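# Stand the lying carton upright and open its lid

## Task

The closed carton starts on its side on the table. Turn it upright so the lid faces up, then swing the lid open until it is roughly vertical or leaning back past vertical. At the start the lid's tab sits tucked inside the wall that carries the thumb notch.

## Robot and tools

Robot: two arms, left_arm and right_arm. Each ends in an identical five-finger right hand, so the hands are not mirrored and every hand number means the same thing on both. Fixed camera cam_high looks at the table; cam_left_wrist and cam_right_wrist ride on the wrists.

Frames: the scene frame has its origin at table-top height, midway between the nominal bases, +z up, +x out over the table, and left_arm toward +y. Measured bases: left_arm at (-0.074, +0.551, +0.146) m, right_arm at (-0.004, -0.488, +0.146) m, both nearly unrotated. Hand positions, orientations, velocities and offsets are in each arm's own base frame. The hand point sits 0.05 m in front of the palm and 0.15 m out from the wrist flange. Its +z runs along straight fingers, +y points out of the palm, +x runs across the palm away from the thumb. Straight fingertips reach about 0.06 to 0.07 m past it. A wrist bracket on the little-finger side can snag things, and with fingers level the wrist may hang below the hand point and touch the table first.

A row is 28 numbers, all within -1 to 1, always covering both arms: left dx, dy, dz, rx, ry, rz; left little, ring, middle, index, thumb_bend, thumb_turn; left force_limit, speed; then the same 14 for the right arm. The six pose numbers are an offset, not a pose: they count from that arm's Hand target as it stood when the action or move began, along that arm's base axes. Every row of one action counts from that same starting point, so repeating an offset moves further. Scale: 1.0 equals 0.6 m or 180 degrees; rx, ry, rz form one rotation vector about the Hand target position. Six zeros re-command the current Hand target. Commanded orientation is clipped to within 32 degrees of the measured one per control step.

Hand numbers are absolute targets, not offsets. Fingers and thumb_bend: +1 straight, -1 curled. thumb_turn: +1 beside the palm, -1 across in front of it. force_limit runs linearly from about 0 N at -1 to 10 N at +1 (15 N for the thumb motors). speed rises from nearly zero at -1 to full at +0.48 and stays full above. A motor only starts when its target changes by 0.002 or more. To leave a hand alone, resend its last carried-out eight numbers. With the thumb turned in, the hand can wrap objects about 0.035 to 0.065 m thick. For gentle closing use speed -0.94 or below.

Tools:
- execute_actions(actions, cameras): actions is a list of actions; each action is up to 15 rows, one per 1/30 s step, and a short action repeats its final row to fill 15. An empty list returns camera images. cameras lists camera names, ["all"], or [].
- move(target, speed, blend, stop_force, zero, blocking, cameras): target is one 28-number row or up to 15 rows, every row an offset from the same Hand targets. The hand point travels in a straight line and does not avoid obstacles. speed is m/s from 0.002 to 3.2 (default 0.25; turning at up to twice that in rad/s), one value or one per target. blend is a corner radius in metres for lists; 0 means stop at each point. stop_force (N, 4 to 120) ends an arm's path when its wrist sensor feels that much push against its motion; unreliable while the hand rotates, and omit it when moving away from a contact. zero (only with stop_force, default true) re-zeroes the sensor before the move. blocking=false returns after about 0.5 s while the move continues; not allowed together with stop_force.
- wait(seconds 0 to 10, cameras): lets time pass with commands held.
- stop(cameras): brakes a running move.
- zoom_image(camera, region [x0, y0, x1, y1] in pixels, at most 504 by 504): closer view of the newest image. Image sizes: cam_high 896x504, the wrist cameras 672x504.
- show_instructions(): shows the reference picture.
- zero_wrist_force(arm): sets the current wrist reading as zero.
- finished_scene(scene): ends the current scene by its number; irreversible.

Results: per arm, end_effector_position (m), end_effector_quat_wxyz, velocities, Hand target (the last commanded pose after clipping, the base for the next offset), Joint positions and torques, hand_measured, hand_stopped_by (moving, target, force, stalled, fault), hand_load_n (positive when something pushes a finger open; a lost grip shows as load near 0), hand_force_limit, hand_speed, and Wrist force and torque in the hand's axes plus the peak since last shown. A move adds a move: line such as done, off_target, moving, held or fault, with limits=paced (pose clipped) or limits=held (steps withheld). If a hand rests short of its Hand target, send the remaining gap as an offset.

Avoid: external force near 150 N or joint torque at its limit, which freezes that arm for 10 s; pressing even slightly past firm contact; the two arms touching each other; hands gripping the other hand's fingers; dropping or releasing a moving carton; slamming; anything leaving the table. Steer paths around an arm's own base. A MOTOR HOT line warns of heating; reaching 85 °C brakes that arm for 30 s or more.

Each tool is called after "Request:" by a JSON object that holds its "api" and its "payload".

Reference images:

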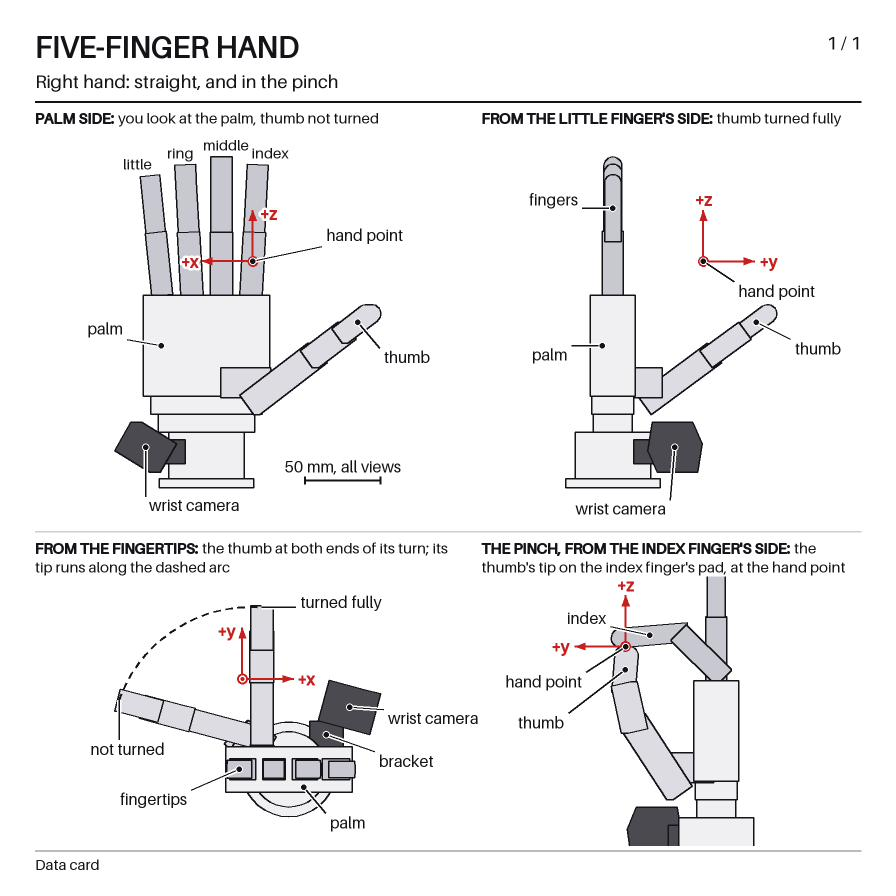

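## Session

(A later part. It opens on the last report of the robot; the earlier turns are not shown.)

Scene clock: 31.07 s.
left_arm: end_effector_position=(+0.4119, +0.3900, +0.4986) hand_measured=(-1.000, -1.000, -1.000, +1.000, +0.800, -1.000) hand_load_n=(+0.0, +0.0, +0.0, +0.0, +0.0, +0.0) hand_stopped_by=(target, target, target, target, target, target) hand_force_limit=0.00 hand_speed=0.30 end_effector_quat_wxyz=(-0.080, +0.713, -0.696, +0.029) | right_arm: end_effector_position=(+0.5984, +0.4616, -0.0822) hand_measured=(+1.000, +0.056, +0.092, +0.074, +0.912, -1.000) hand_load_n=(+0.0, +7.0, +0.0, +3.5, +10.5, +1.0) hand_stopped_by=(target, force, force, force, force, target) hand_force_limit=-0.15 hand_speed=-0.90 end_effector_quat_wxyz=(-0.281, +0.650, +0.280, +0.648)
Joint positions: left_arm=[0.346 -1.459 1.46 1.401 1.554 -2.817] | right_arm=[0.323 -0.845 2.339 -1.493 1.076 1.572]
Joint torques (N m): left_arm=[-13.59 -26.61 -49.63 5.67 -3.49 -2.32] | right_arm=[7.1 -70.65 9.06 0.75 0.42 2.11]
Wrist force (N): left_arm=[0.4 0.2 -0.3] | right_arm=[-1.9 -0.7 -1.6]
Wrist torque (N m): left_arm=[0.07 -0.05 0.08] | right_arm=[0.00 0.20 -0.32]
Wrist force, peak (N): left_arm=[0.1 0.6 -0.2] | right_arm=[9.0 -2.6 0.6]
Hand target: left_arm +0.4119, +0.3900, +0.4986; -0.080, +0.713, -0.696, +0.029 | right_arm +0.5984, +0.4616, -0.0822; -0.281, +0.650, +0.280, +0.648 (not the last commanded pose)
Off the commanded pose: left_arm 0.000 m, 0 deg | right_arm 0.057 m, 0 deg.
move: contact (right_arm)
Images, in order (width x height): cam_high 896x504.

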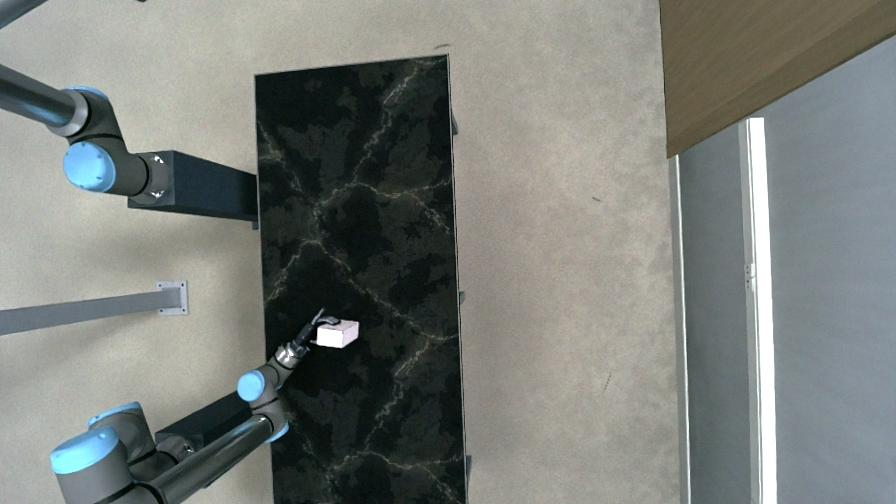

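Request:
{"api": "move", "payload": {"target": [0.415,-0.733,-0.25,0,0,0,1,1,1,1,0.8,-1,0,0.3,0,0,0,0,0,0,1,-0.1,-0.1,-0.1,-0.3,-1,-0.15,-0.9], "speed": 0.5}}

Request:
{"api": "move", "payload": {"target": [0.133,-0.417,-0.383,-0.401,0.116,-0.141,1,1,1,1,0.8,-1,0,0.3,0,0,0,0,0,0,1,-0.1,-0.1,-0.1,-0.3,-1,-0.15,-0.9], "speed": 0.4, "cameras": ["cam_high","cam_left_wrist"]}}

Request:
{"api": "zoom_image", "payload": {"camera": "cam_left_wrist", "region": [160, 0, 460, 225]}}

Scene clock: 34.00 s.
left_arm: end_effector_position=(+0.6608, -0.0496, +0.3486) hand_measured=(+1.000, +1.000, +1.000, +1.000, +0.800, -1.000) hand_load_n=(+0.0, +0.0, +0.0, +0.0, +0.0, +0.0) hand_stopped_by=(target, target, target, target, target, target) hand_force_limit=0.00 hand_speed=0.30 end_effector_quat_wxyz=(-0.080, +0.713, -0.696, +0.029) | right_arm: end_effector_position=(+0.5984, +0.4616, -0.0822) hand_measured=(+1.000, +0.056, +0.092, +0.074, +0.912, -1.000) hand_load_n=(+0.0, +7.0, +0.0, +4.0, +10.5, +1.0) hand_stopped_by=(target, force, force, force, force, target) hand_force_limit=-0.15 hand_speed=-0.90 end_effector_quat_wxyz=(-0.281, +0.650, +0.280, +0.648)
Joint positions: left_arm=[-0.4 -1.195 1.403 1.25 1.443 -3.558] | right_arm=[0.323 -0.845 2.339 -1.493 1.076 1.572]
Joint torques (N m): left_arm=[-12.34 -44.36 -48.45 5.35 -3.66 -2.47] | right_arm=[-7.01 -68.3 7.78 0.17 0.93 1.98]
Wrist force (N): left_arm=[0.6 0.1 -0.1] | right_arm=[-1.8 -0.8 -1.7]
Wrist torque (N m): left_arm=[0.04 -0.10 0.07] | right_arm=[0.00 0.15 -0.30]
Wrist force, peak (N): left_arm=[2.5 -0.4 0.2] | right_arm=[-2.2 -0.8 -2.1]
Hand target: left_arm +0.6609, -0.0498, +0.3486; -0.080, +0.713, -0.696, +0.029 | right_arm +0.5984, +0.4616, -0.0822; -0.281, +0.650, +0.280, +0.648
Off the commanded pose: left_arm 0.000 m, 0 deg | right_arm 0.000 m, 0 deg.
move: done

Scene clock: 36.50 s.
left_arm: end_effector_position=(+0.7360, -0.2860, +0.1305) hand_measured=(+1.000, +1.000, +1.000, +1.000, +0.800, -1.000) hand_load_n=(+0.0, +0.0, +0.0, +0.0, +0.0, +0.0) hand_stopped_by=(target, target, target, target, target, target) hand_force_limit=0.00 hand_speed=0.30 end_effector_quat_wxyz=(-0.443, -0.484, +0.685, -0.315) | right_arm: end_effector_position=(+0.5984, +0.4616, -0.0822) hand_measured=(+1.000, +0.056, +0.092, +0.074, +0.912, -1.000) hand_load_n=(+0.0, +6.5, +0.0, +4.0, +10.5, +1.0) hand_stopped_by=(target, force, force, force, force, target) hand_force_limit=-0.15 hand_speed=-0.90 end_effector_quat_wxyz=(-0.281, +0.650, +0.280, +0.648)
Joint positions: left_arm=[-0.301 -0.654 1.197 1.109 2.719 -3.05] | right_arm=[0.323 -0.845 2.339 -1.493 1.076 1.572]
Joint torques (N m): left_arm=[13.89 -110.5 -25.98 1.99 -1.86 -1.98] | right_arm=[-8.83 -70.43 7.87 0.19 0.14 2.22]
Wrist force (N): left_arm=[1.1 0.2 0.7] | right_arm=[-1.4 -0.5 -1.8]
Wrist torque (N m): left_arm=[0.09 0.01 -0.06] | right_arm=[0.05 0.16 -0.29]
Wrist force, peak (N): left_arm=[-4.7 0.4 4.4] | right_arm=[-2.2 -0.8 -2.0]
Hand target: left_arm +0.7359, -0.2859, +0.1306; -0.443, -0.484, +0.685, -0.315 (not the last commanded pose) | right_arm +0.5984, +0.4616, -0.0822; -0.281, +0.650, +0.280, +0.648
Off the commanded pose: left_arm 0.019 m, 5 deg | right_arm 0.000 m, 0 deg.
move: held (left_arm; a check stopped the path); limits=held
pose unreachable (left arm): on one or more control steps of this call, first in action 0 (counted from 0), this arm could not follow its commanded pose, so it was not sent that pose on those steps. It may still have moved: this result reports where it is.
cause: moving toward the commanded pose would bring two parts of the arm too close to each other (joints 4 (wrist 1) to 6 (wrist 3) lie between them).
Images, in order (width x height): cam_high 896x504, cam_left_wrist 672x504.

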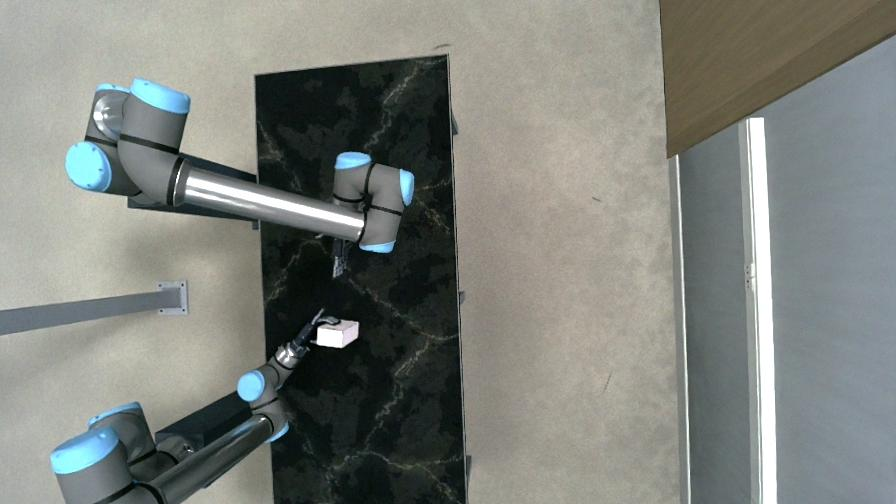

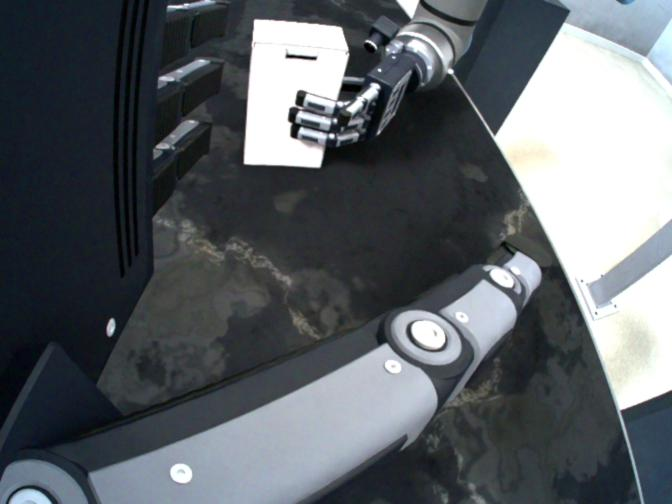

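Scaled by 1.680 from the camera's 672x504 image, which has a finer 960x720 frame.

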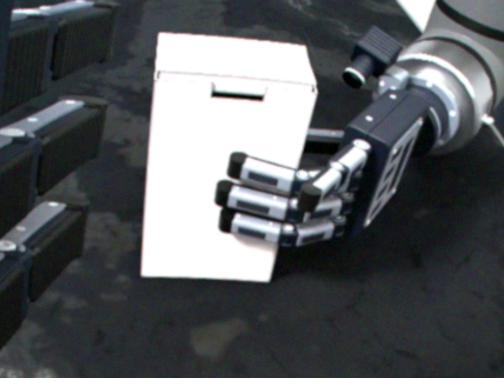

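Request:
{"api": "move", "payload": {"target": [-0.173,-0.382,-0.06,-0.022,0.0087,-0.0136,-1,-1,-1,1,0.8,-1,0,0.3,0,0,0,0,0,0,1,-0.1,-0.1,-0.1,-0.3,-1,-0.15,-0.9], "speed": 0.25}}

Request:
{"api": "move", "payload": {"target": [0,0,-0.1,0,0,0,-1,-1,-1,1,0.8,-1,0,0.3,0,0,0,0,0,0,1,-0.1,-0.1,-0.1,-0.3,-1,-0.15,-0.9], "speed": 0.02, "stop_force": 4, "cameras": ["cam_high","cam_left_wrist"]}}

Request:
{"api": "zoom_image", "payload": {"camera": "cam_high", "region": [300, 290, 370, 360]}}

Scene clock: 40.17 s.
left_arm: end_effector_position=(+0.6322, -0.5151, +0.0946) hand_measured=(-1.000, -1.000, -1.000, +1.000, +0.800, -1.000) hand_load_n=(+0.0, +0.0, +0.0, +0.0, +0.0, +0.5) hand_stopped_by=(target, target, target, target, target, target) hand_force_limit=0.00 hand_speed=0.30 end_effector_quat_wxyz=(-0.476, -0.458, +0.678, -0.322) | right_arm: end_effector_position=(+0.5984, +0.4616, -0.0822) hand_measured=(+1.000, +0.056, +0.092, +0.074, +0.912, -1.000) hand_load_n=(-0.5, +7.0, +0.0, +4.0, +10.5, +1.0) hand_stopped_by=(target, force, force, force, force, target) hand_force_limit=-0.15 hand_speed=-0.90 end_effector_quat_wxyz=(-0.281, +0.650, +0.280, +0.648)
Joint positions: left_arm=[-0.593 -0.744 1.34 0.447 2.737 -3.705] | right_arm=[0.323 -0.845 2.339 -1.493 1.076 1.572]
Joint torques (N m): left_arm=[-13.33 -104.25 -25.23 1.33 -2.19 -1.92] | right_arm=[-8.09 -71.6 6.62 -0.3 0.77 2.09]
Wrist force (N): left_arm=[0.9 -0.2 0.8] | right_arm=[-2.1 -0.7 -1.5]
Wrist torque (N m): left_arm=[0.03 0.06 -0.10] | right_arm=[0.00 0.20 -0.32]
Wrist force, peak (N): left_arm=[1.4 -0.2 2.0] | right_arm=[-2.2 -0.7 -2.0]
Hand target: left_arm +0.6321, -0.5151, +0.0946; -0.476, -0.458, +0.678, -0.322 | right_arm +0.5984, +0.4616, -0.0822; -0.281, +0.650, +0.280, +0.648
Off the commanded pose: left_arm 0.000 m, 0 deg | right_arm 0.000 m, 0 deg.
move: done

Scene clock: 43.90 s.
left_arm: end_effector_position=(+0.6321, -0.5151, +0.0470) hand_measured=(-1.000, -1.000, -1.000, +1.000, +0.800, -1.000) hand_load_n=(+0.0, +0.0, +0.0, +0.0, +0.0, +0.0) hand_stopped_by=(target, target, target, target, target, target) hand_force_limit=0.00 hand_speed=0.30 end_effector_quat_wxyz=(-0.476, -0.458, +0.678, -0.322) | right_arm: end_effector_position=(+0.5984, +0.4616, -0.0822) hand_measured=(+1.000, +0.056, +0.092, +0.074, +0.912, -1.000) hand_load_n=(+0.0, +8.0, +0.0, +4.5, +11.5, +1.0) hand_stopped_by=(target, force, force, force, force, target) hand_force_limit=-0.15 hand_speed=-0.90 end_effector_quat_wxyz=(-0.281, +0.650, +0.280, +0.648)
Joint positions: left_arm=[-0.593 -0.698 1.35 0.391 2.737 -3.705] | right_arm=[0.323 -0.845 2.339 -1.493 1.076 1.572]
Joint torques (N m): left_arm=[-13.61 -106.1 -40.75 5.15 -1.95 -1.73] | right_arm=[-8.07 -69.1 6.25 0.22 0.35 1.61]
Wrist force (N): left_arm=[1.1 0.0 0.4] | right_arm=[-0.5 -1.4 -1.3]
Wrist torque (N m): left_arm=[0.13 0.13 -0.09] | right_arm=[0.00 0.14 -0.31]
Wrist force, peak (N): left_arm=[6.7 0.0 -2.6] | right_arm=[-2.4 -0.7 -1.7]
Hand target: left_arm +0.6321, -0.5151, +0.0470; -0.476, -0.458, +0.678, -0.322 (not the last commanded pose) | right_arm +0.5984, +0.4616, -0.0822; -0.281, +0.650, +0.280, +0.648
Off the commanded pose: left_arm 0.012 m, 0 deg | right_arm 0.000 m, 0 deg.
move: contact (left_arm)
Images, in order (width x height): cam_high 896x504, cam_left_wrist 672x504.

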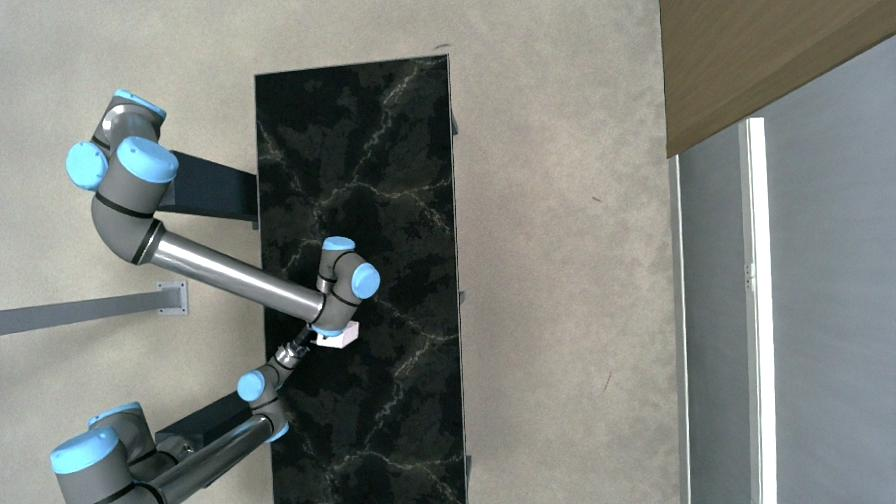

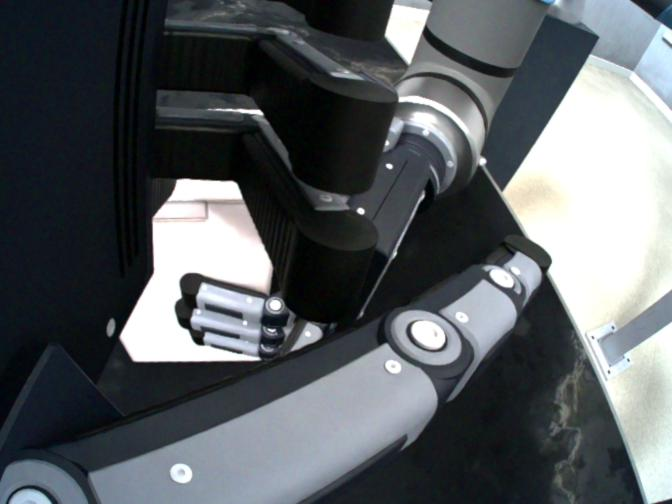

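Scaled by 7.200 from the camera's 896x504 image, which has a finer 1280x720 frame.

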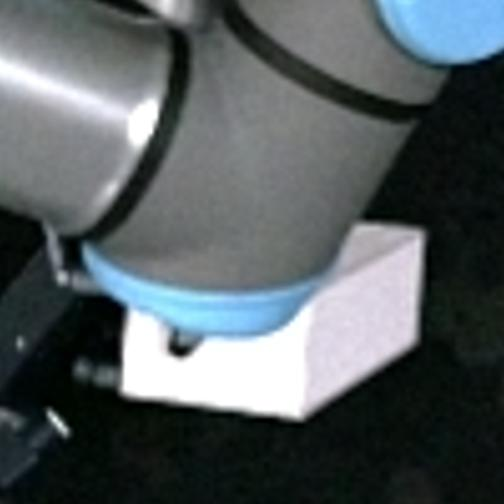

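Request:
{"api": "move", "payload": {"target": [[0,0.01,0.05,0,0,0,-1,-1,-1,1,0.8,-1,0,0.3,0,0,0,0,0,0,1,-0.1,-0.1,-0.1,-0.3,-1,-0.15,-0.9],[0.034,0.14,0.05,0,0,0,-1,-1,-1,1,0.8,-1,0,0.3,0,0,0,0,0,0,1,-0.1,-0.1,-0.1,-0.3,-1,-0.15,-0.9],[0.034,0.1,-0.03,0,0,0,-1,-1,-1,1,0.8,-1,0,0.3,0,0,0,0,0,0,1,-0.1,-0.1,-0.1,-0.3,-1,-0.15,-0.9]], "speed": 0.15}}

Request:
{"api": "move", "payload": {"target": [-0.007,-0.075,0,0,0,0,-1,-1,-1,1,0.8,-1,0,0.3,0,0,0,0,0,0,1,-0.1,-0.1,-0.1,-0.3,-1,-0.15,-0.9], "speed": 0.02, "stop_force": 4, "cameras": ["cam_high","cam_left_wrist"]}}

Request:
{"api": "zoom_image", "payload": {"camera": "cam_high", "region": [300, 290, 370, 360]}}

Scene clock: 47.60 s.
left_arm: end_effector_position=(+0.6525, -0.4551, +0.0292) hand_measured=(-1.000, -1.000, -1.000, +1.000, +0.800, -1.000) hand_load_n=(+0.0, +0.0, +0.0, +0.0, -0.5, +0.5) hand_stopped_by=(target, target, target, target, target, target) hand_force_limit=0.00 hand_speed=0.30 end_effector_quat_wxyz=(-0.476, -0.458, +0.678, -0.322) | right_arm: end_effector_position=(+0.5984, +0.4616, -0.0822) hand_measured=(+1.000, +0.056, +0.092, +0.074, +0.912, -1.000) hand_load_n=(+0.0, +8.5, +0.0, +4.5, +11.5, +1.0) hand_stopped_by=(target, force, force, force, force, target) hand_force_limit=-0.15 hand_speed=-0.90 end_effector_quat_wxyz=(-0.281, +0.650, +0.280, +0.648)
Joint positions: left_arm=[-0.518 -0.651 1.333 0.528 2.77 -3.525] | right_arm=[0.323 -0.845 2.339 -1.493 1.076 1.572]
Joint torques (N m): left_arm=[-13.54 -76.33 -39.7 1.68 -1.85 -2.7] | right_arm=[-9.54 -70.15 5.69 -0.87 0.48 1.87]
Wrist force (N): left_arm=[0.8 0.1 0.4] | right_arm=[-1.5 -1.5 -1.2]
Wrist torque (N m): left_arm=[0.11 0.06 -0.08] | right_arm=[-0.01 0.19 -0.33]
Wrist force, peak (N): left_arm=[1.2 -0.1 1.6] | right_arm=[-1.5 -1.5 -1.4]
Hand target: left_arm +0.6525, -0.4551, +0.0290; -0.476, -0.458, +0.678, -0.322 | right_arm +0.5984, +0.4616, -0.0822; -0.281, +0.650, +0.280, +0.648
Off the commanded pose: left_arm 0.000 m, 0 deg | right_arm 0.000 m, 0 deg.
move: done

Scene clock: 50.63 s.
left_arm: end_effector_position=(+0.6499, -0.4830, +0.0291) hand_measured=(-1.000, -1.000, -1.000, +1.000, +0.800, -1.000) hand_load_n=(+0.0, +0.0, +0.0, -0.5, +0.0, +0.0) hand_stopped_by=(target, target, target, target, target, target) hand_force_limit=0.00 hand_speed=0.30 end_effector_quat_wxyz=(-0.476, -0.458, +0.678, -0.322) | right_arm: end_effector_position=(+0.5984, +0.4616, -0.0822) hand_measured=(+1.000, +0.056, +0.092, +0.074, +0.912, -1.000) hand_load_n=(+0.0, +4.0, +0.0, +4.0, +12.5, +1.5) hand_stopped_by=(target, force, force, force, force, target) hand_force_limit=-0.15 hand_speed=-0.90 end_effector_quat_wxyz=(-0.281, +0.650, +0.280, +0.648)
Joint positions: left_arm=[-0.549 -0.654 1.323 0.47 2.758 -3.602] | right_arm=[0.323 -0.845 2.339 -1.493 1.076 1.572]
Joint torques (N m): left_arm=[11.37 -71.11 -22.95 4.93 4.38 2.33] | right_arm=[-9.63 -69.15 4.82 -0.53 -0.25 1.77]
Wrist force (N): left_arm=[1.0 0.5 -2.7] | right_arm=[-2.4 1.1 -4.4]
Wrist torque (N m): left_arm=[0.27 0.12 -0.22] | right_arm=[-0.03 0.29 -0.25]
Wrist force, peak (N): left_arm=[2.2 1.2 -6.6] | right_arm=[0.0 3.7 -8.6]
Hand target: left_arm +0.6499, -0.4830, +0.0291; -0.476, -0.458, +0.678, -0.322 (not the last commanded pose) | right_arm +0.5984, +0.4616, -0.0822; -0.281, +0.650, +0.280, +0.648
Off the commanded pose: left_arm 0.017 m, 0 deg | right_arm 0.000 m, 0 deg.
move: contact (left_arm)
Images, in order (width x height): cam_high 896x504, cam_left_wrist 672x504.

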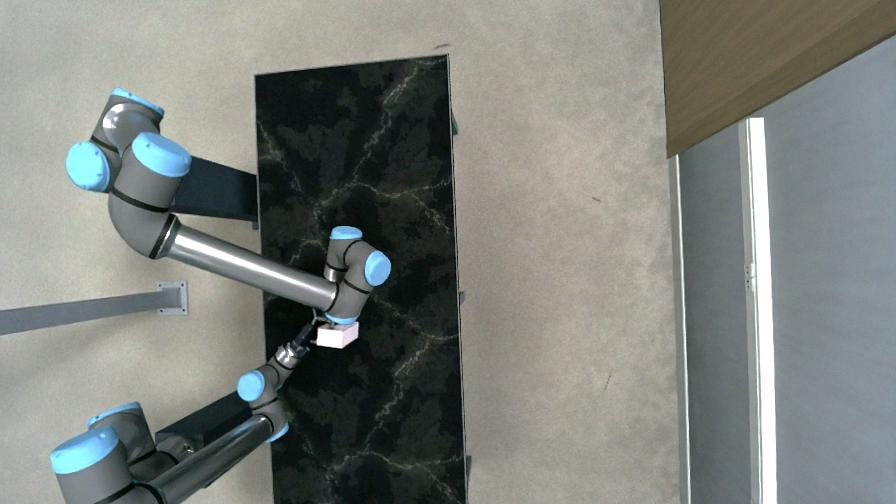

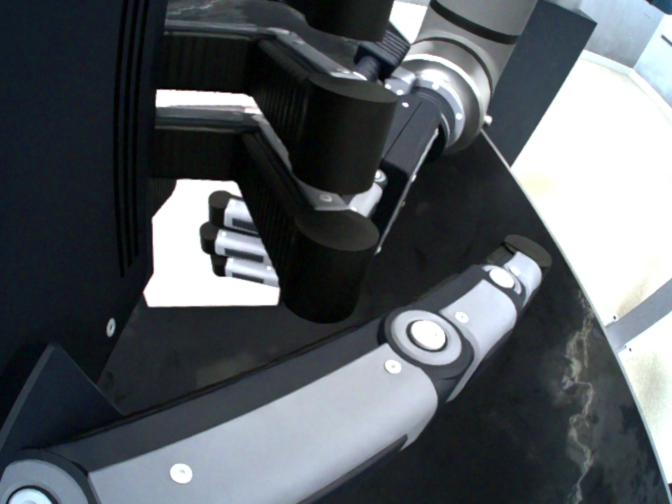

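Scaled by 7.200 from the camera's 896x504 image, which has a finer 1280x720 frame.

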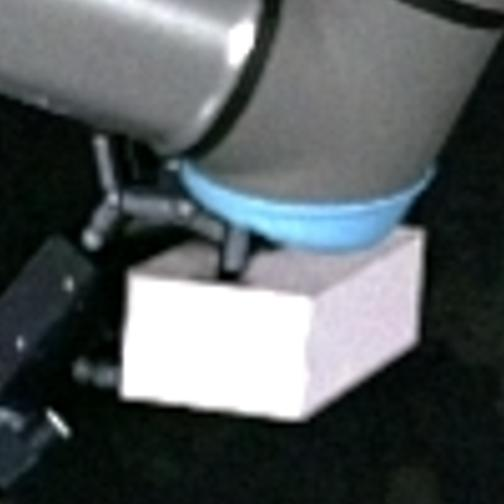

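Centered, slightly deeper than the wall plane. Press and lift.

Request:
{"api": "move", "payload": {"target": [[-0.001,-0.008,0,0,0,0,-1,-1,-1,1,0.8,-1,0,0.3,0,0,0,0,0,0,1,-0.1,-0.1,-0.1,-0.3,-1,-0.15,-0.9],[-0.001,-0.010,0.035,0,0,0,-1,-1,-1,1,0.8,-1,0,0.3,0,0,0,0,0,0,1,-0.1,-0.1,-0.1,-0.3,-1,-0.15,-0.9]], "speed": 0.03, "cameras": ["cam_high","cam_left_wrist"]}}

Request:
{"api": "zoom_image", "payload": {"camera": "cam_high", "region": [300, 290, 370, 360]}}

Scene clock: 53.17 s.
left_arm: end_effector_position=(+0.6493, -0.4890, +0.0498) hand_measured=(-1.000, -1.000, -1.000, +1.000, +0.800, -1.000) hand_load_n=(+0.0, +0.0, +0.5, -0.5, +0.0, +0.0) hand_stopped_by=(target, target, target, target, target, target) hand_force_limit=0.00 hand_speed=0.30 end_effector_quat_wxyz=(-0.476, -0.458, +0.678, -0.322) | right_arm: end_effector_position=(+0.5984, +0.4616, -0.0822) hand_measured=(+1.000, +0.056, +0.092, +0.076, +0.914, -1.000) hand_load_n=(+0.0, +0.0, +0.0, +10.0, +12.0, -1.0) hand_stopped_by=(target, force, force, force, force, target) hand_force_limit=-0.15 hand_speed=-0.90 end_effector_quat_wxyz=(-0.281, +0.650, +0.280, +0.648)
Joint positions: left_arm=[-0.555 -0.676 1.319 0.481 2.755 -3.617] | right_arm=[0.323 -0.845 2.339 -1.493 1.076 1.572]
Joint torques (N m): left_arm=[-15.09 -107.52 -41.34 5.33 -1.89 -2.49] | right_arm=[-7.77 -65.42 -11.99 -3.43 -2.31 1.92]
Wrist force (N): left_arm=[0.2 0.5 0.0] | right_arm=[-2.4 -0.4 -2.1]
Wrist torque (N m): left_arm=[0.15 0.04 -0.09] | right_arm=[0.00 0.15 -0.14]
Wrist force, peak (N): left_arm=[10.1 1.9 -19.3] | right_arm=[-3.0 6.6 -19.9]
Hand target: left_arm +0.6493, -0.4890, +0.0501; -0.476, -0.458, +0.678, -0.322 | right_arm +0.5984, +0.4616, -0.0822; -0.281, +0.650, +0.280, +0.648
Off the commanded pose: left_arm 0.000 m, 0 deg | right_arm 0.000 m, 0 deg.
move: done
Images, in order (width x height): cam_high 896x504, cam_left_wrist 672x504.

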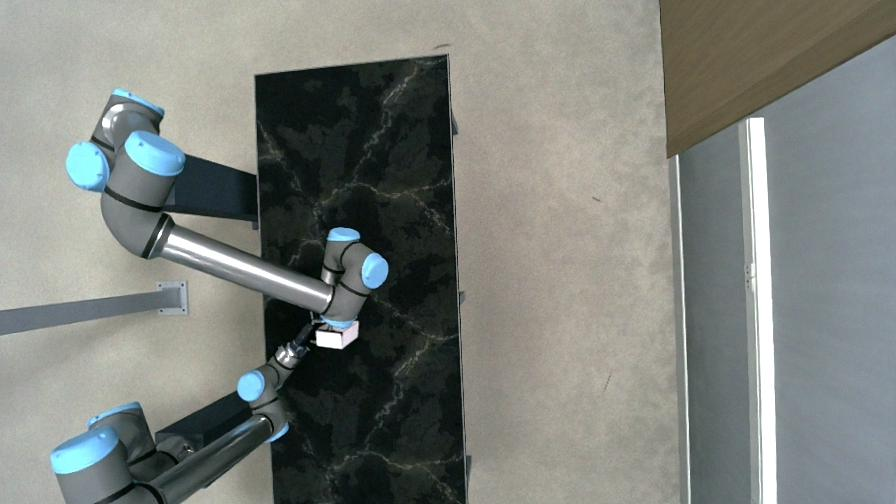

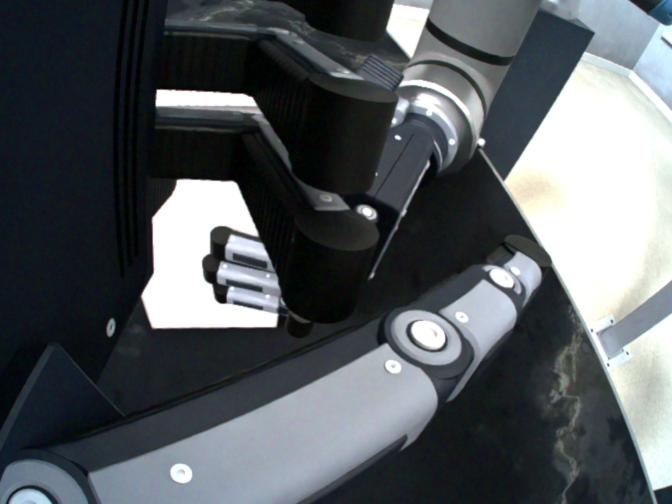

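Scaled by 7.200 from the camera's 896x504 image, which has a finer 1280x720 frame.

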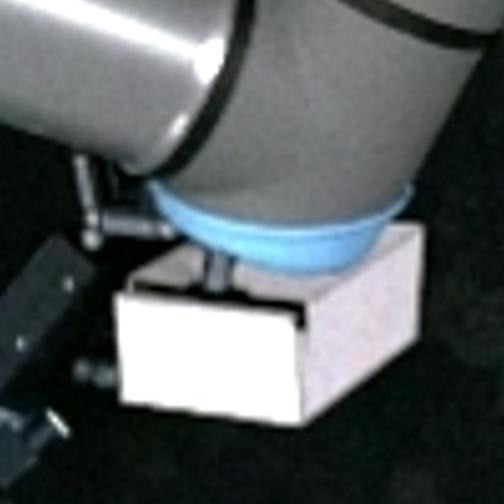

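Request:
{"api": "move", "payload": {"target": [[-0.003,-0.020,0.035,0,0,0,-1,-1,-1,1,0.8,-1,0,0.3,0,0,0,0,0,0,1,-0.1,-0.1,-0.1,-0.3,-1,-0.15,-0.9],[-0.006,-0.05,0.06,0,0,0,-1,-1,-1,1,0.8,-1,0,0.3,0,0,0,0,0,0,1,-0.1,-0.1,-0.1,-0.3,-1,-0.15,-0.9],[-0.015,-0.11,0.06,0,0,0,-1,-1,-1,1,0.8,-1,0,0.3,0,0,0,0,0,0,1,-0.1,-0.1,-0.1,-0.3,-1,-0.15,-0.9]], "speed": 0.04, "cameras": ["cam_high","cam_left_wrist"]}}

Request:
{"api": "zoom_image", "payload": {"camera": "cam_high", "region": [300, 290, 370, 360]}}

Scene clock: 56.77 s.
left_arm: end_effector_position=(+0.6404, -0.5549, +0.0861) hand_measured=(-1.000, -1.000, -1.000, +1.000, +0.800, -1.000) hand_load_n=(+0.0, +0.0, +0.0, +0.0, +0.0, +0.0) hand_stopped_by=(target, target, target, target, target, target) hand_force_limit=0.00 hand_speed=0.30 end_effector_quat_wxyz=(-0.476, -0.458, +0.678, -0.322) | right_arm: end_effector_position=(+0.5984, +0.4616, -0.0822) hand_measured=(+1.000, +0.056, +0.092, +0.076, +0.914, -1.000) hand_load_n=(+0.0, +0.0, +0.0, +10.5, +11.0, -3.0) hand_stopped_by=(target, force, force, force, force, target) hand_force_limit=-0.15 hand_speed=-0.90 end_effector_quat_wxyz=(-0.281, +0.650, +0.280, +0.648)
Joint positions: left_arm=[-0.627 -0.715 1.287 0.407 2.719 -3.775] | right_arm=[0.323 -0.845 2.339 -1.493 1.076 1.572]
Joint torques (N m): left_arm=[-14.02 -99.48 -43.01 0.18 -1.87 -2.19] | right_arm=[-0.86 -66.11 -16.06 -4.86 0.61 -0.33]
Wrist force (N): left_arm=[0.6 -0.2 0.7] | right_arm=[-1.9 -0.8 -1.1]
Wrist torque (N m): left_arm=[0.04 0.07 -0.11] | right_arm=[0.00 0.08 -0.20]
Wrist force, peak (N): left_arm=[2.0 0.4 -2.1] | right_arm=[-4.0 -0.5 -2.5]
Hand target: left_arm +0.6403, -0.5550, +0.0861; -0.476, -0.458, +0.678, -0.322 | right_arm +0.5984, +0.4616, -0.0822; -0.281, +0.650, +0.280, +0.648
Off the commanded pose: left_arm 0.000 m, 0 deg | right_arm 0.000 m, 0 deg.
move: done
Images, in order (width x height): cam_high 896x504, cam_left_wrist 672x504.

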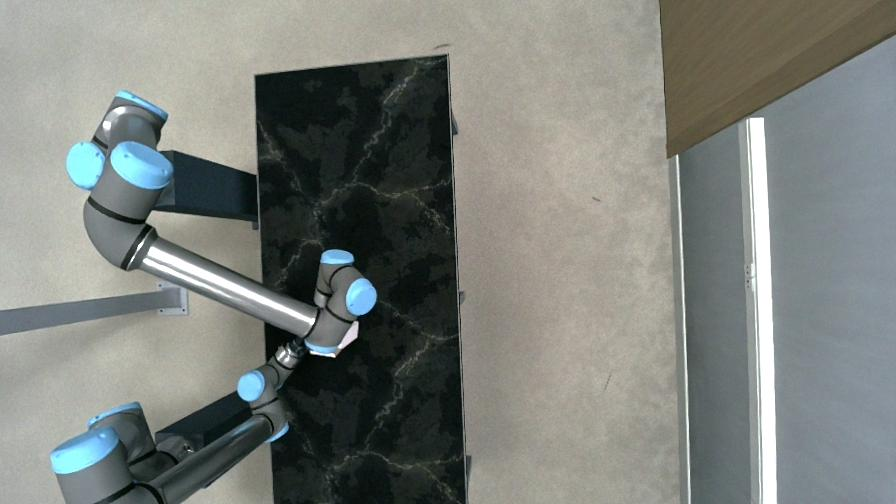

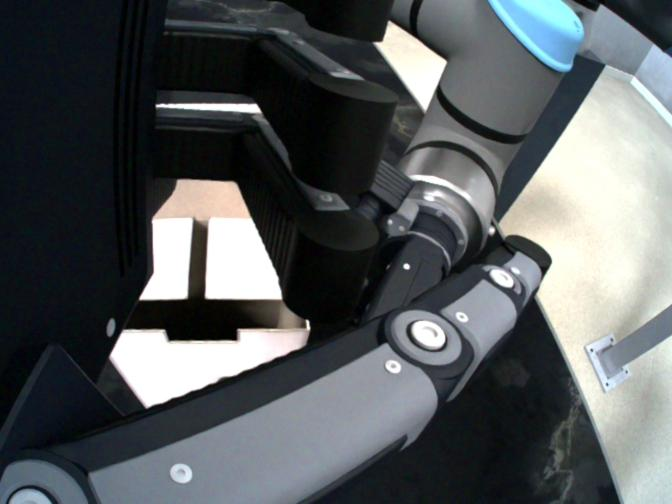

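Scaled by 7.200 from the camera's 896x504 image, which has a finer 1280x720 frame.

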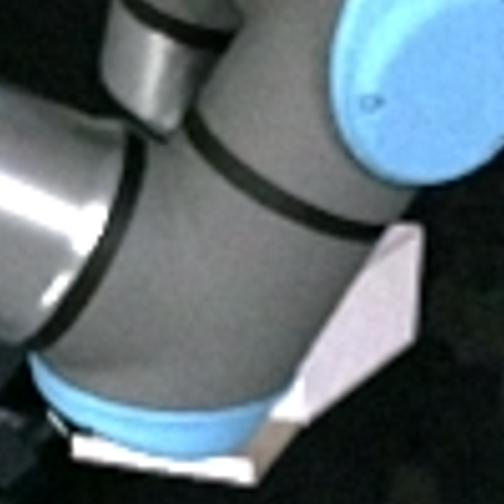

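Request:
{"api": "move", "payload": {"target": [[-0.012,-0.08,-0.04,0,0,0,-1,-1,-1,1,0.8,-1,0,0.3,0,0,0,0,0,0,1,-0.1,-0.1,-0.1,-0.3,-1,-0.15,-0.9],[-0.02,-0.12,-0.04,0,0,0,-1,-1,-1,1,0.8,-1,0,0.3,0,0,0,0,0,0,1,-0.1,-0.1,-0.1,-0.3,-1,-0.15,-0.9]], "speed": 0.07, "stop_force": 7}}

Request:
{"api": "move", "payload": {"target": [[0.03,0.17,0.02,0,0,0,-1,-1,-1,1,0.8,-1,0,0.3,0,0,0,0,0,0,1,-0.1,-0.1,-0.1,-0.3,-1,-0.15,-0.9],[0.07,0.42,0.15,0,0,0,-1,-1,-1,1,0.8,-1,0,0.3,0,0,0,0,0,0,1,-0.1,-0.1,-0.1,-0.3,-1,-0.15,-0.9]], "speed": 0.18, "cameras": ["cam_high","cam_right_wrist"]}}

Request:
{"api": "zoom_image", "payload": {"camera": "cam_high", "region": [300, 290, 370, 360]}}

Scene clock: 59.47 s.
left_arm: end_effector_position=(+0.6283, -0.6270, +0.0621) hand_measured=(-1.000, -1.000, -1.000, +1.000, +0.800, -1.000) hand_load_n=(+0.0, +0.0, +0.0, +0.0, +0.0, +0.0) hand_stopped_by=(target, target, target, target, target, target) hand_force_limit=0.00 hand_speed=0.30 end_effector_quat_wxyz=(-0.476, -0.458, +0.678, -0.322) | right_arm: end_effector_position=(+0.5984, +0.4616, -0.0822) hand_measured=(+1.000, +0.056, +0.092, +0.076, +0.914, -1.000) hand_load_n=(+0.0, +0.0, +0.0, +10.5, +11.0, -3.0) hand_stopped_by=(target, force, force, force, force, target) hand_force_limit=-0.15 hand_speed=-0.90 end_effector_quat_wxyz=(-0.281, +0.650, +0.280, +0.648)
Joint positions: left_arm=[-0.702 -0.685 1.253 0.285 2.674 -3.914] | right_arm=[0.323 -0.845 2.339 -1.493 1.076 1.572]
Joint torques (N m): left_arm=[-14.14 -74.68 -43.88 0.34 -2.23 -2.57] | right_arm=[1.89 -61.59 -12.68 -4.09 0.53 -1.25]
Wrist force (N): left_arm=[1.1 0.1 0.6] | right_arm=[-1.8 -0.9 -1.3]
Wrist torque (N m): left_arm=[0.09 0.04 -0.08] | right_arm=[0.01 0.08 -0.21]
Wrist force, peak (N): left_arm=[1.2 0.0 1.0] | right_arm=[-2.2 -0.4 -1.9]
Hand target: left_arm +0.6283, -0.6270, +0.0621; -0.476, -0.458, +0.678, -0.322 | right_arm +0.5984, +0.4616, -0.0822; -0.281, +0.650, +0.280, +0.648
Off the commanded pose: left_arm 0.000 m, 0 deg | right_arm 0.000 m, 0 deg.
move: done

Scene clock: 62.27 s.
left_arm: end_effector_position=(+0.6703, -0.3751, +0.1521) hand_measured=(-1.000, -1.000, -1.000, +1.000, +0.800, -1.000) hand_load_n=(+0.0, +0.0, +0.0, +0.0, +0.0, +0.0) hand_stopped_by=(target, target, target, target, target, target) hand_force_limit=0.00 hand_speed=0.30 end_effector_quat_wxyz=(-0.476, -0.458, +0.678, -0.322) | right_arm: end_effector_position=(+0.5984, +0.4616, -0.0822) hand_measured=(+1.000, +0.056, +0.092, +0.076, +0.914, -1.000) hand_load_n=(+0.0, +0.0, +0.0, +10.5, +11.0, -3.0) hand_stopped_by=(target, force, force, force, force, target) hand_force_limit=-0.15 hand_speed=-0.90 end_effector_quat_wxyz=(-0.281, +0.650, +0.280, +0.648)
Joint positions: left_arm=[-0.42 -0.738 1.307 0.893 2.793 -3.256] | right_arm=[0.323 -0.845 2.339 -1.493 1.076 1.572]
Joint torques (N m): left_arm=[13.52 -70.31 -42.48 5.98 1.19 2.25] | right_arm=[10.45 -59.42 -10.47 -4.08 0.29 -2.15]
Wrist force (N): left_arm=[1.2 -0.2 0.8] | right_arm=[-1.7 -0.9 -1.2]
Wrist torque (N m): left_arm=[0.03 0.01 -0.25] | right_arm=[0.00 0.09 -0.21]
Wrist force, peak (N): left_arm=[1.3 -0.2 2.8] | right_arm=[-2.1 -0.9 -1.8]
Hand target: left_arm +0.6703, -0.3750, +0.1521; -0.476, -0.458, +0.678, -0.322 | right_arm +0.5984, +0.4616, -0.0822; -0.281, +0.650, +0.280, +0.648
Off the commanded pose: left_arm 0.000 m, 0 deg | right_arm 0.000 m, 0 deg.
move: done
Images, in order (width x height): cam_high 896x504, cam_right_wrist 672x504.

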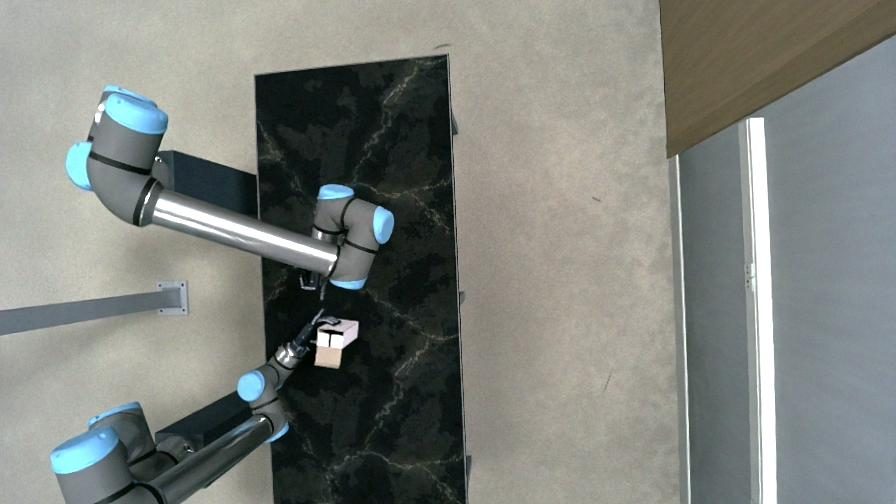

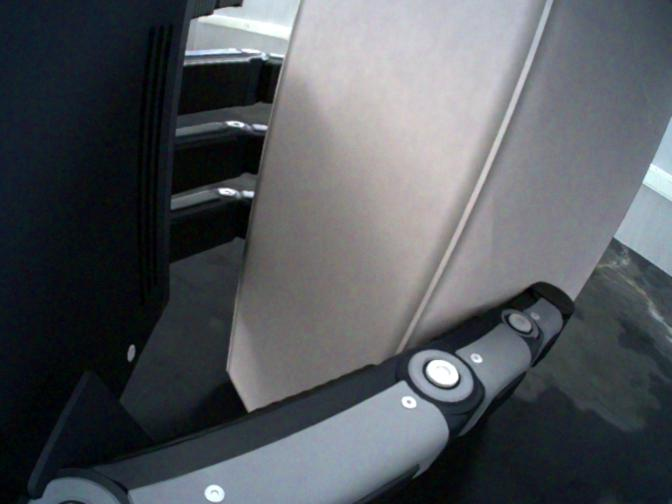

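Scaled by 7.200 from the camera's 896x504 image, which has a finer 1280x720 frame.

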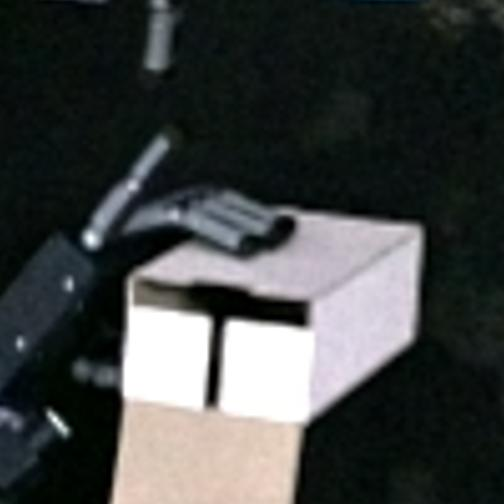

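Request:
{"api": "move", "payload": {"target": [0,0,0,0,0,0,-1,-1,-1,1,0.8,-1,0,0.3,0,0,0,0,0,0,1,0.6,0.6,0.6,1,-1,-0.3,-0.85]}}

Request:
{"api": "move", "payload": {"target": [0,0,0,0,0,0,-1,-1,-1,1,0.8,-1,0,0.3,-0.16,-0.22,0,0,0,0,1,0.6,0.6,0.6,1,-1,-0.3,-0.85], "speed": 0.12, "cameras": ["cam_high","cam_right_wrist"]}}

Request:
{"api": "zoom_image", "payload": {"camera": "cam_high", "region": [300, 290, 380, 370]}}

Scene clock: 64.33 s.
left_arm: end_effector_position=(+0.6703, -0.3750, +0.1521) hand_measured=(-1.000, -1.000, -1.000, +1.000, +0.800, -1.000) hand_load_n=(+0.0, +0.0, +0.0, -0.5, +0.0, +0.0) hand_stopped_by=(target, target, target, target, target, target) hand_force_limit=0.00 hand_speed=0.30 end_effector_quat_wxyz=(-0.476, -0.458, +0.678, -0.322) | right_arm: end_effector_position=(+0.5984, +0.4616, -0.0822) hand_measured=(+1.000, +0.600, +0.600, +0.600, +1.000, -1.000) hand_load_n=(+0.0, +0.0, +0.0, +0.0, +0.0, +0.0) hand_stopped_by=(target, target, target, target, target, target) hand_force_limit=-0.30 hand_speed=-0.85 end_effector_quat_wxyz=(-0.281, +0.650, +0.280, +0.648)
Joint positions: left_arm=[-0.42 -0.738 1.307 0.893 2.793 -3.255] | right_arm=[0.323 -0.845 2.339 -1.493 1.076 1.572]
Joint torques (N m): left_arm=[13 -70.37 -41.87 5.86 -1.66 2.33] | right_arm=[11.65 -61.43 -8.87 -4.1 0.12 -1.97]
Wrist force (N): left_arm=[1.1 -0.4 0.7] | right_arm=[-1.4 -1.0 -1.5]
Wrist torque (N m): left_arm=[0.01 0.03 -0.26] | right_arm=[0.01 0.08 -0.23]
Wrist force, peak (N): left_arm=[1.3 -0.2 1.0] | right_arm=[-2.1 -0.8 -1.6]
Hand target: left_arm +0.6703, -0.3750, +0.1521; -0.476, -0.458, +0.678, -0.322 | right_arm +0.5984, +0.4616, -0.0822; -0.281, +0.650, +0.280, +0.648
Off the commanded pose: left_arm 0.000 m, 0 deg | right_arm 0.000 m, 0 deg.
move: done

Scene clock: 66.40 s.
left_arm: end_effector_position=(+0.6703, -0.3750, +0.1521) hand_measured=(-1.000, -1.000, -1.000, +1.000, +0.800, -1.000) hand_load_n=(+0.0, +0.0, +0.0, +0.0, +0.0, +0.5) hand_stopped_by=(target, target, target, target, target, target) hand_force_limit=0.00 hand_speed=0.30 end_effector_quat_wxyz=(-0.476, -0.458, +0.678, -0.322) | right_arm: end_effector_position=(+0.5025, +0.3296, -0.0822) hand_measured=(+1.000, +0.600, +0.600, +0.600, +1.000, -1.000) hand_load_n=(+0.0, +0.0, +0.0, +0.0, +0.0, +0.5) hand_stopped_by=(target, target, target, target, target, target) hand_force_limit=-0.30 hand_speed=-0.85 end_effector_quat_wxyz=(-0.281, +0.650, +0.280, +0.648)
Joint positions: left_arm=[-0.42 -0.738 1.307 0.893 2.793 -3.255] | right_arm=[0.007 -0.801 2.636 -1.832 0.76 1.571]
Joint torques (N m): left_arm=[12.5 -70.03 -42.22 5.93 -1.72 2.41] | right_arm=[-20.89 -31.27 22.69 -4.46 -2.48 2.12]
Wrist force (N): left_arm=[1.1 0.0 0.7] | right_arm=[-1.8 -0.4 -1.9]
Wrist torque (N m): left_arm=[0.07 0.02 -0.25] | right_arm=[0.08 0.14 -0.22]
Wrist force, peak (N): left_arm=[1.6 0.2 0.7] | right_arm=[-2.1 -0.6 -2.3]
Hand target: left_arm +0.6703, -0.3750, +0.1521; -0.476, -0.458, +0.678, -0.322 | right_arm +0.5024, +0.3296, -0.0822; -0.281, +0.650, +0.280, +0.648
Off the commanded pose: left_arm 0.000 m, 0 deg | right_arm 0.000 m, 0 deg.
move: done
Images, in order (width x height): cam_high 896x504, cam_right_wrist 672x504.

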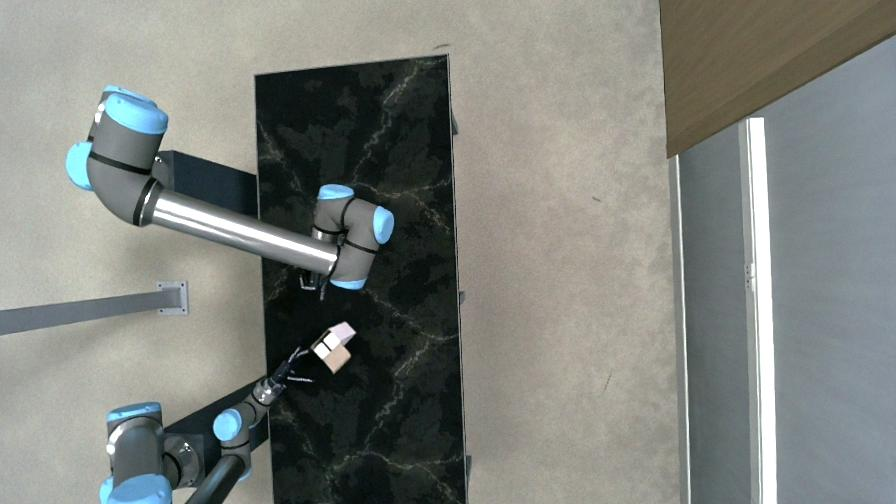

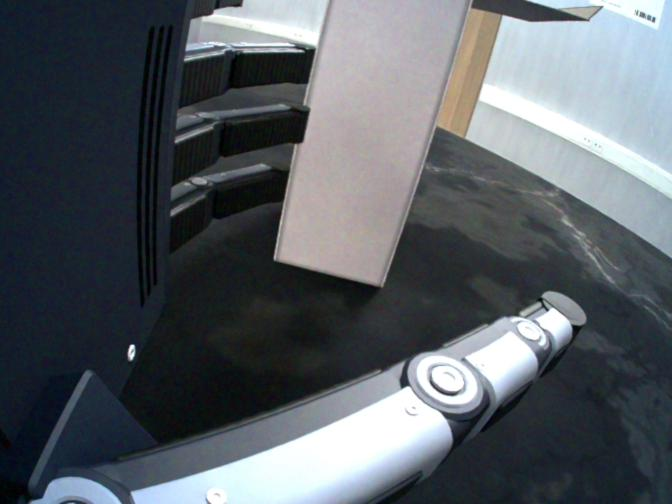

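Scaled by 6.300 from the camera's 896x504 image, which has a finer 1280x720 frame.

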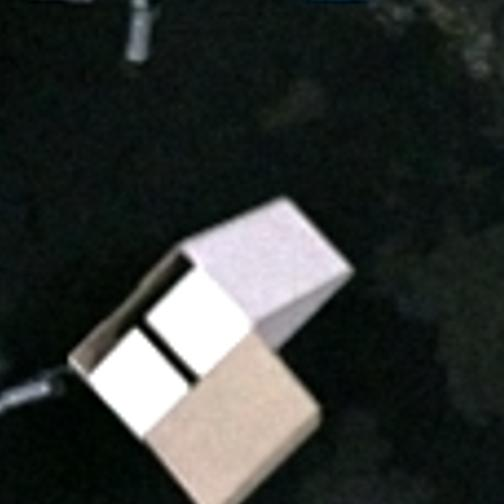

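Request:
{"api": "move", "payload": {"target": [0,0,0,0,0,0,-1,-1,-1,1,0.8,-1,0,0.3,-0.15,-0.03,0,0,0,0,1,0.6,0.6,0.6,1,-1,-0.3,-0.85], "speed": 0.15, "cameras": ["cam_high","cam_right_wrist"]}}

Scene clock: 68.17 s.
left_arm: end_effector_position=(+0.6703, -0.3750, +0.1521) hand_measured=(-1.000, -1.000, -1.000, +1.000, +0.800, -1.000) hand_load_n=(+0.0, +0.0, +0.0, +0.0, +0.0, +0.0) hand_stopped_by=(target, target, target, target, target, target) hand_force_limit=0.00 hand_speed=0.30 end_effector_quat_wxyz=(-0.476, -0.458, +0.678, -0.322) | right_arm: end_effector_position=(+0.4124, +0.3116, -0.0821) hand_measured=(+1.000, +0.600, +0.600, +0.600, +1.000, -1.000) hand_load_n=(-0.5, +0.0, +0.0, +0.0, +0.0, +0.0) hand_stopped_by=(target, target, target, target, target, target) hand_force_limit=-0.30 hand_speed=-0.85 end_effector_quat_wxyz=(-0.281, +0.650, +0.280, +0.648)
Joint positions: left_arm=[-0.42 -0.738 1.307 0.893 2.793 -3.255] | right_arm=[-0.091 -0.623 2.802 -2.177 0.663 1.571]
Joint torques (N m): left_arm=[14.13 -70.1 -42.23 6 -1.39 2.17] | right_arm=[-16.47 -32.16 35.25 -4.37 -1.71 2.33]
Wrist force (N): left_arm=[0.9 0.3 0.9] | right_arm=[-2.3 -0.5 -1.2]
Wrist torque (N m): left_arm=[0.09 0.04 -0.25] | right_arm=[0.06 0.23 -0.15]
Wrist force, peak (N): left_arm=[1.5 -0.2 0.9] | right_arm=[-2.1 -1.3 -1.7]
Hand target: left_arm +0.6703, -0.3750, +0.1521; -0.476, -0.458, +0.678, -0.322 | right_arm +0.4124, +0.3116, -0.0822; -0.281, +0.650, +0.280, +0.648
Off the commanded pose: left_arm 0.000 m, 0 deg | right_arm 0.000 m, 0 deg.
move: done
Images, in order (width x height): cam_high 896x504, cam_right_wrist 672x504.

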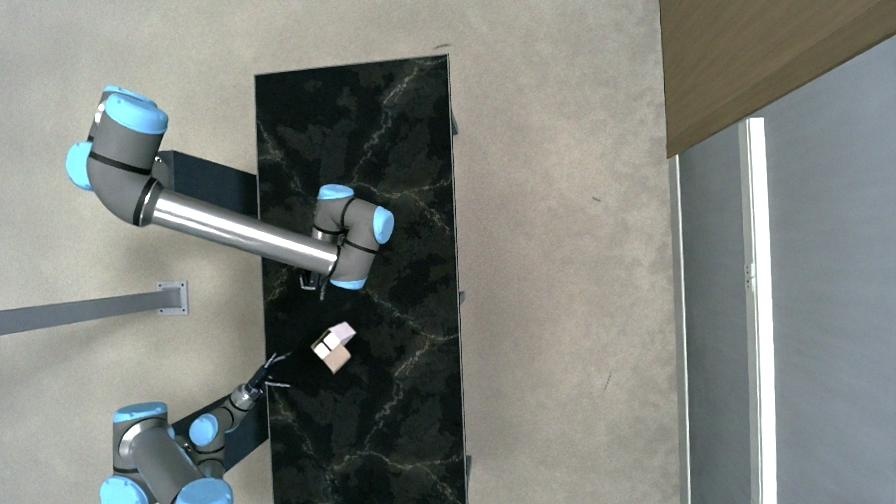

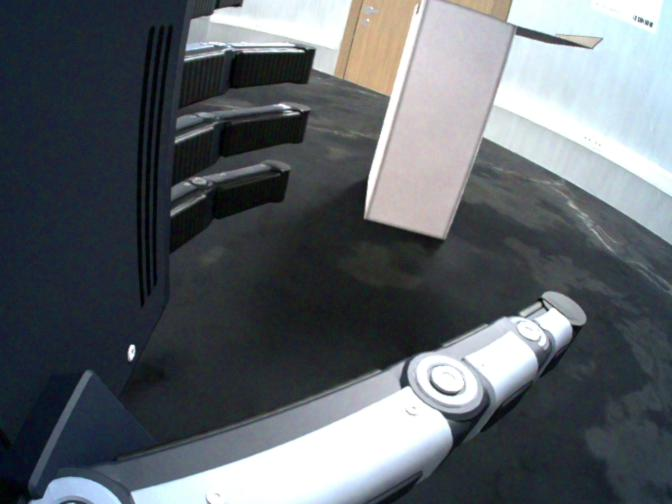

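Standing, open.

Request:
{"api": "finished_scene", "payload": {"scene": 2}}

The scene is finished: the task was done.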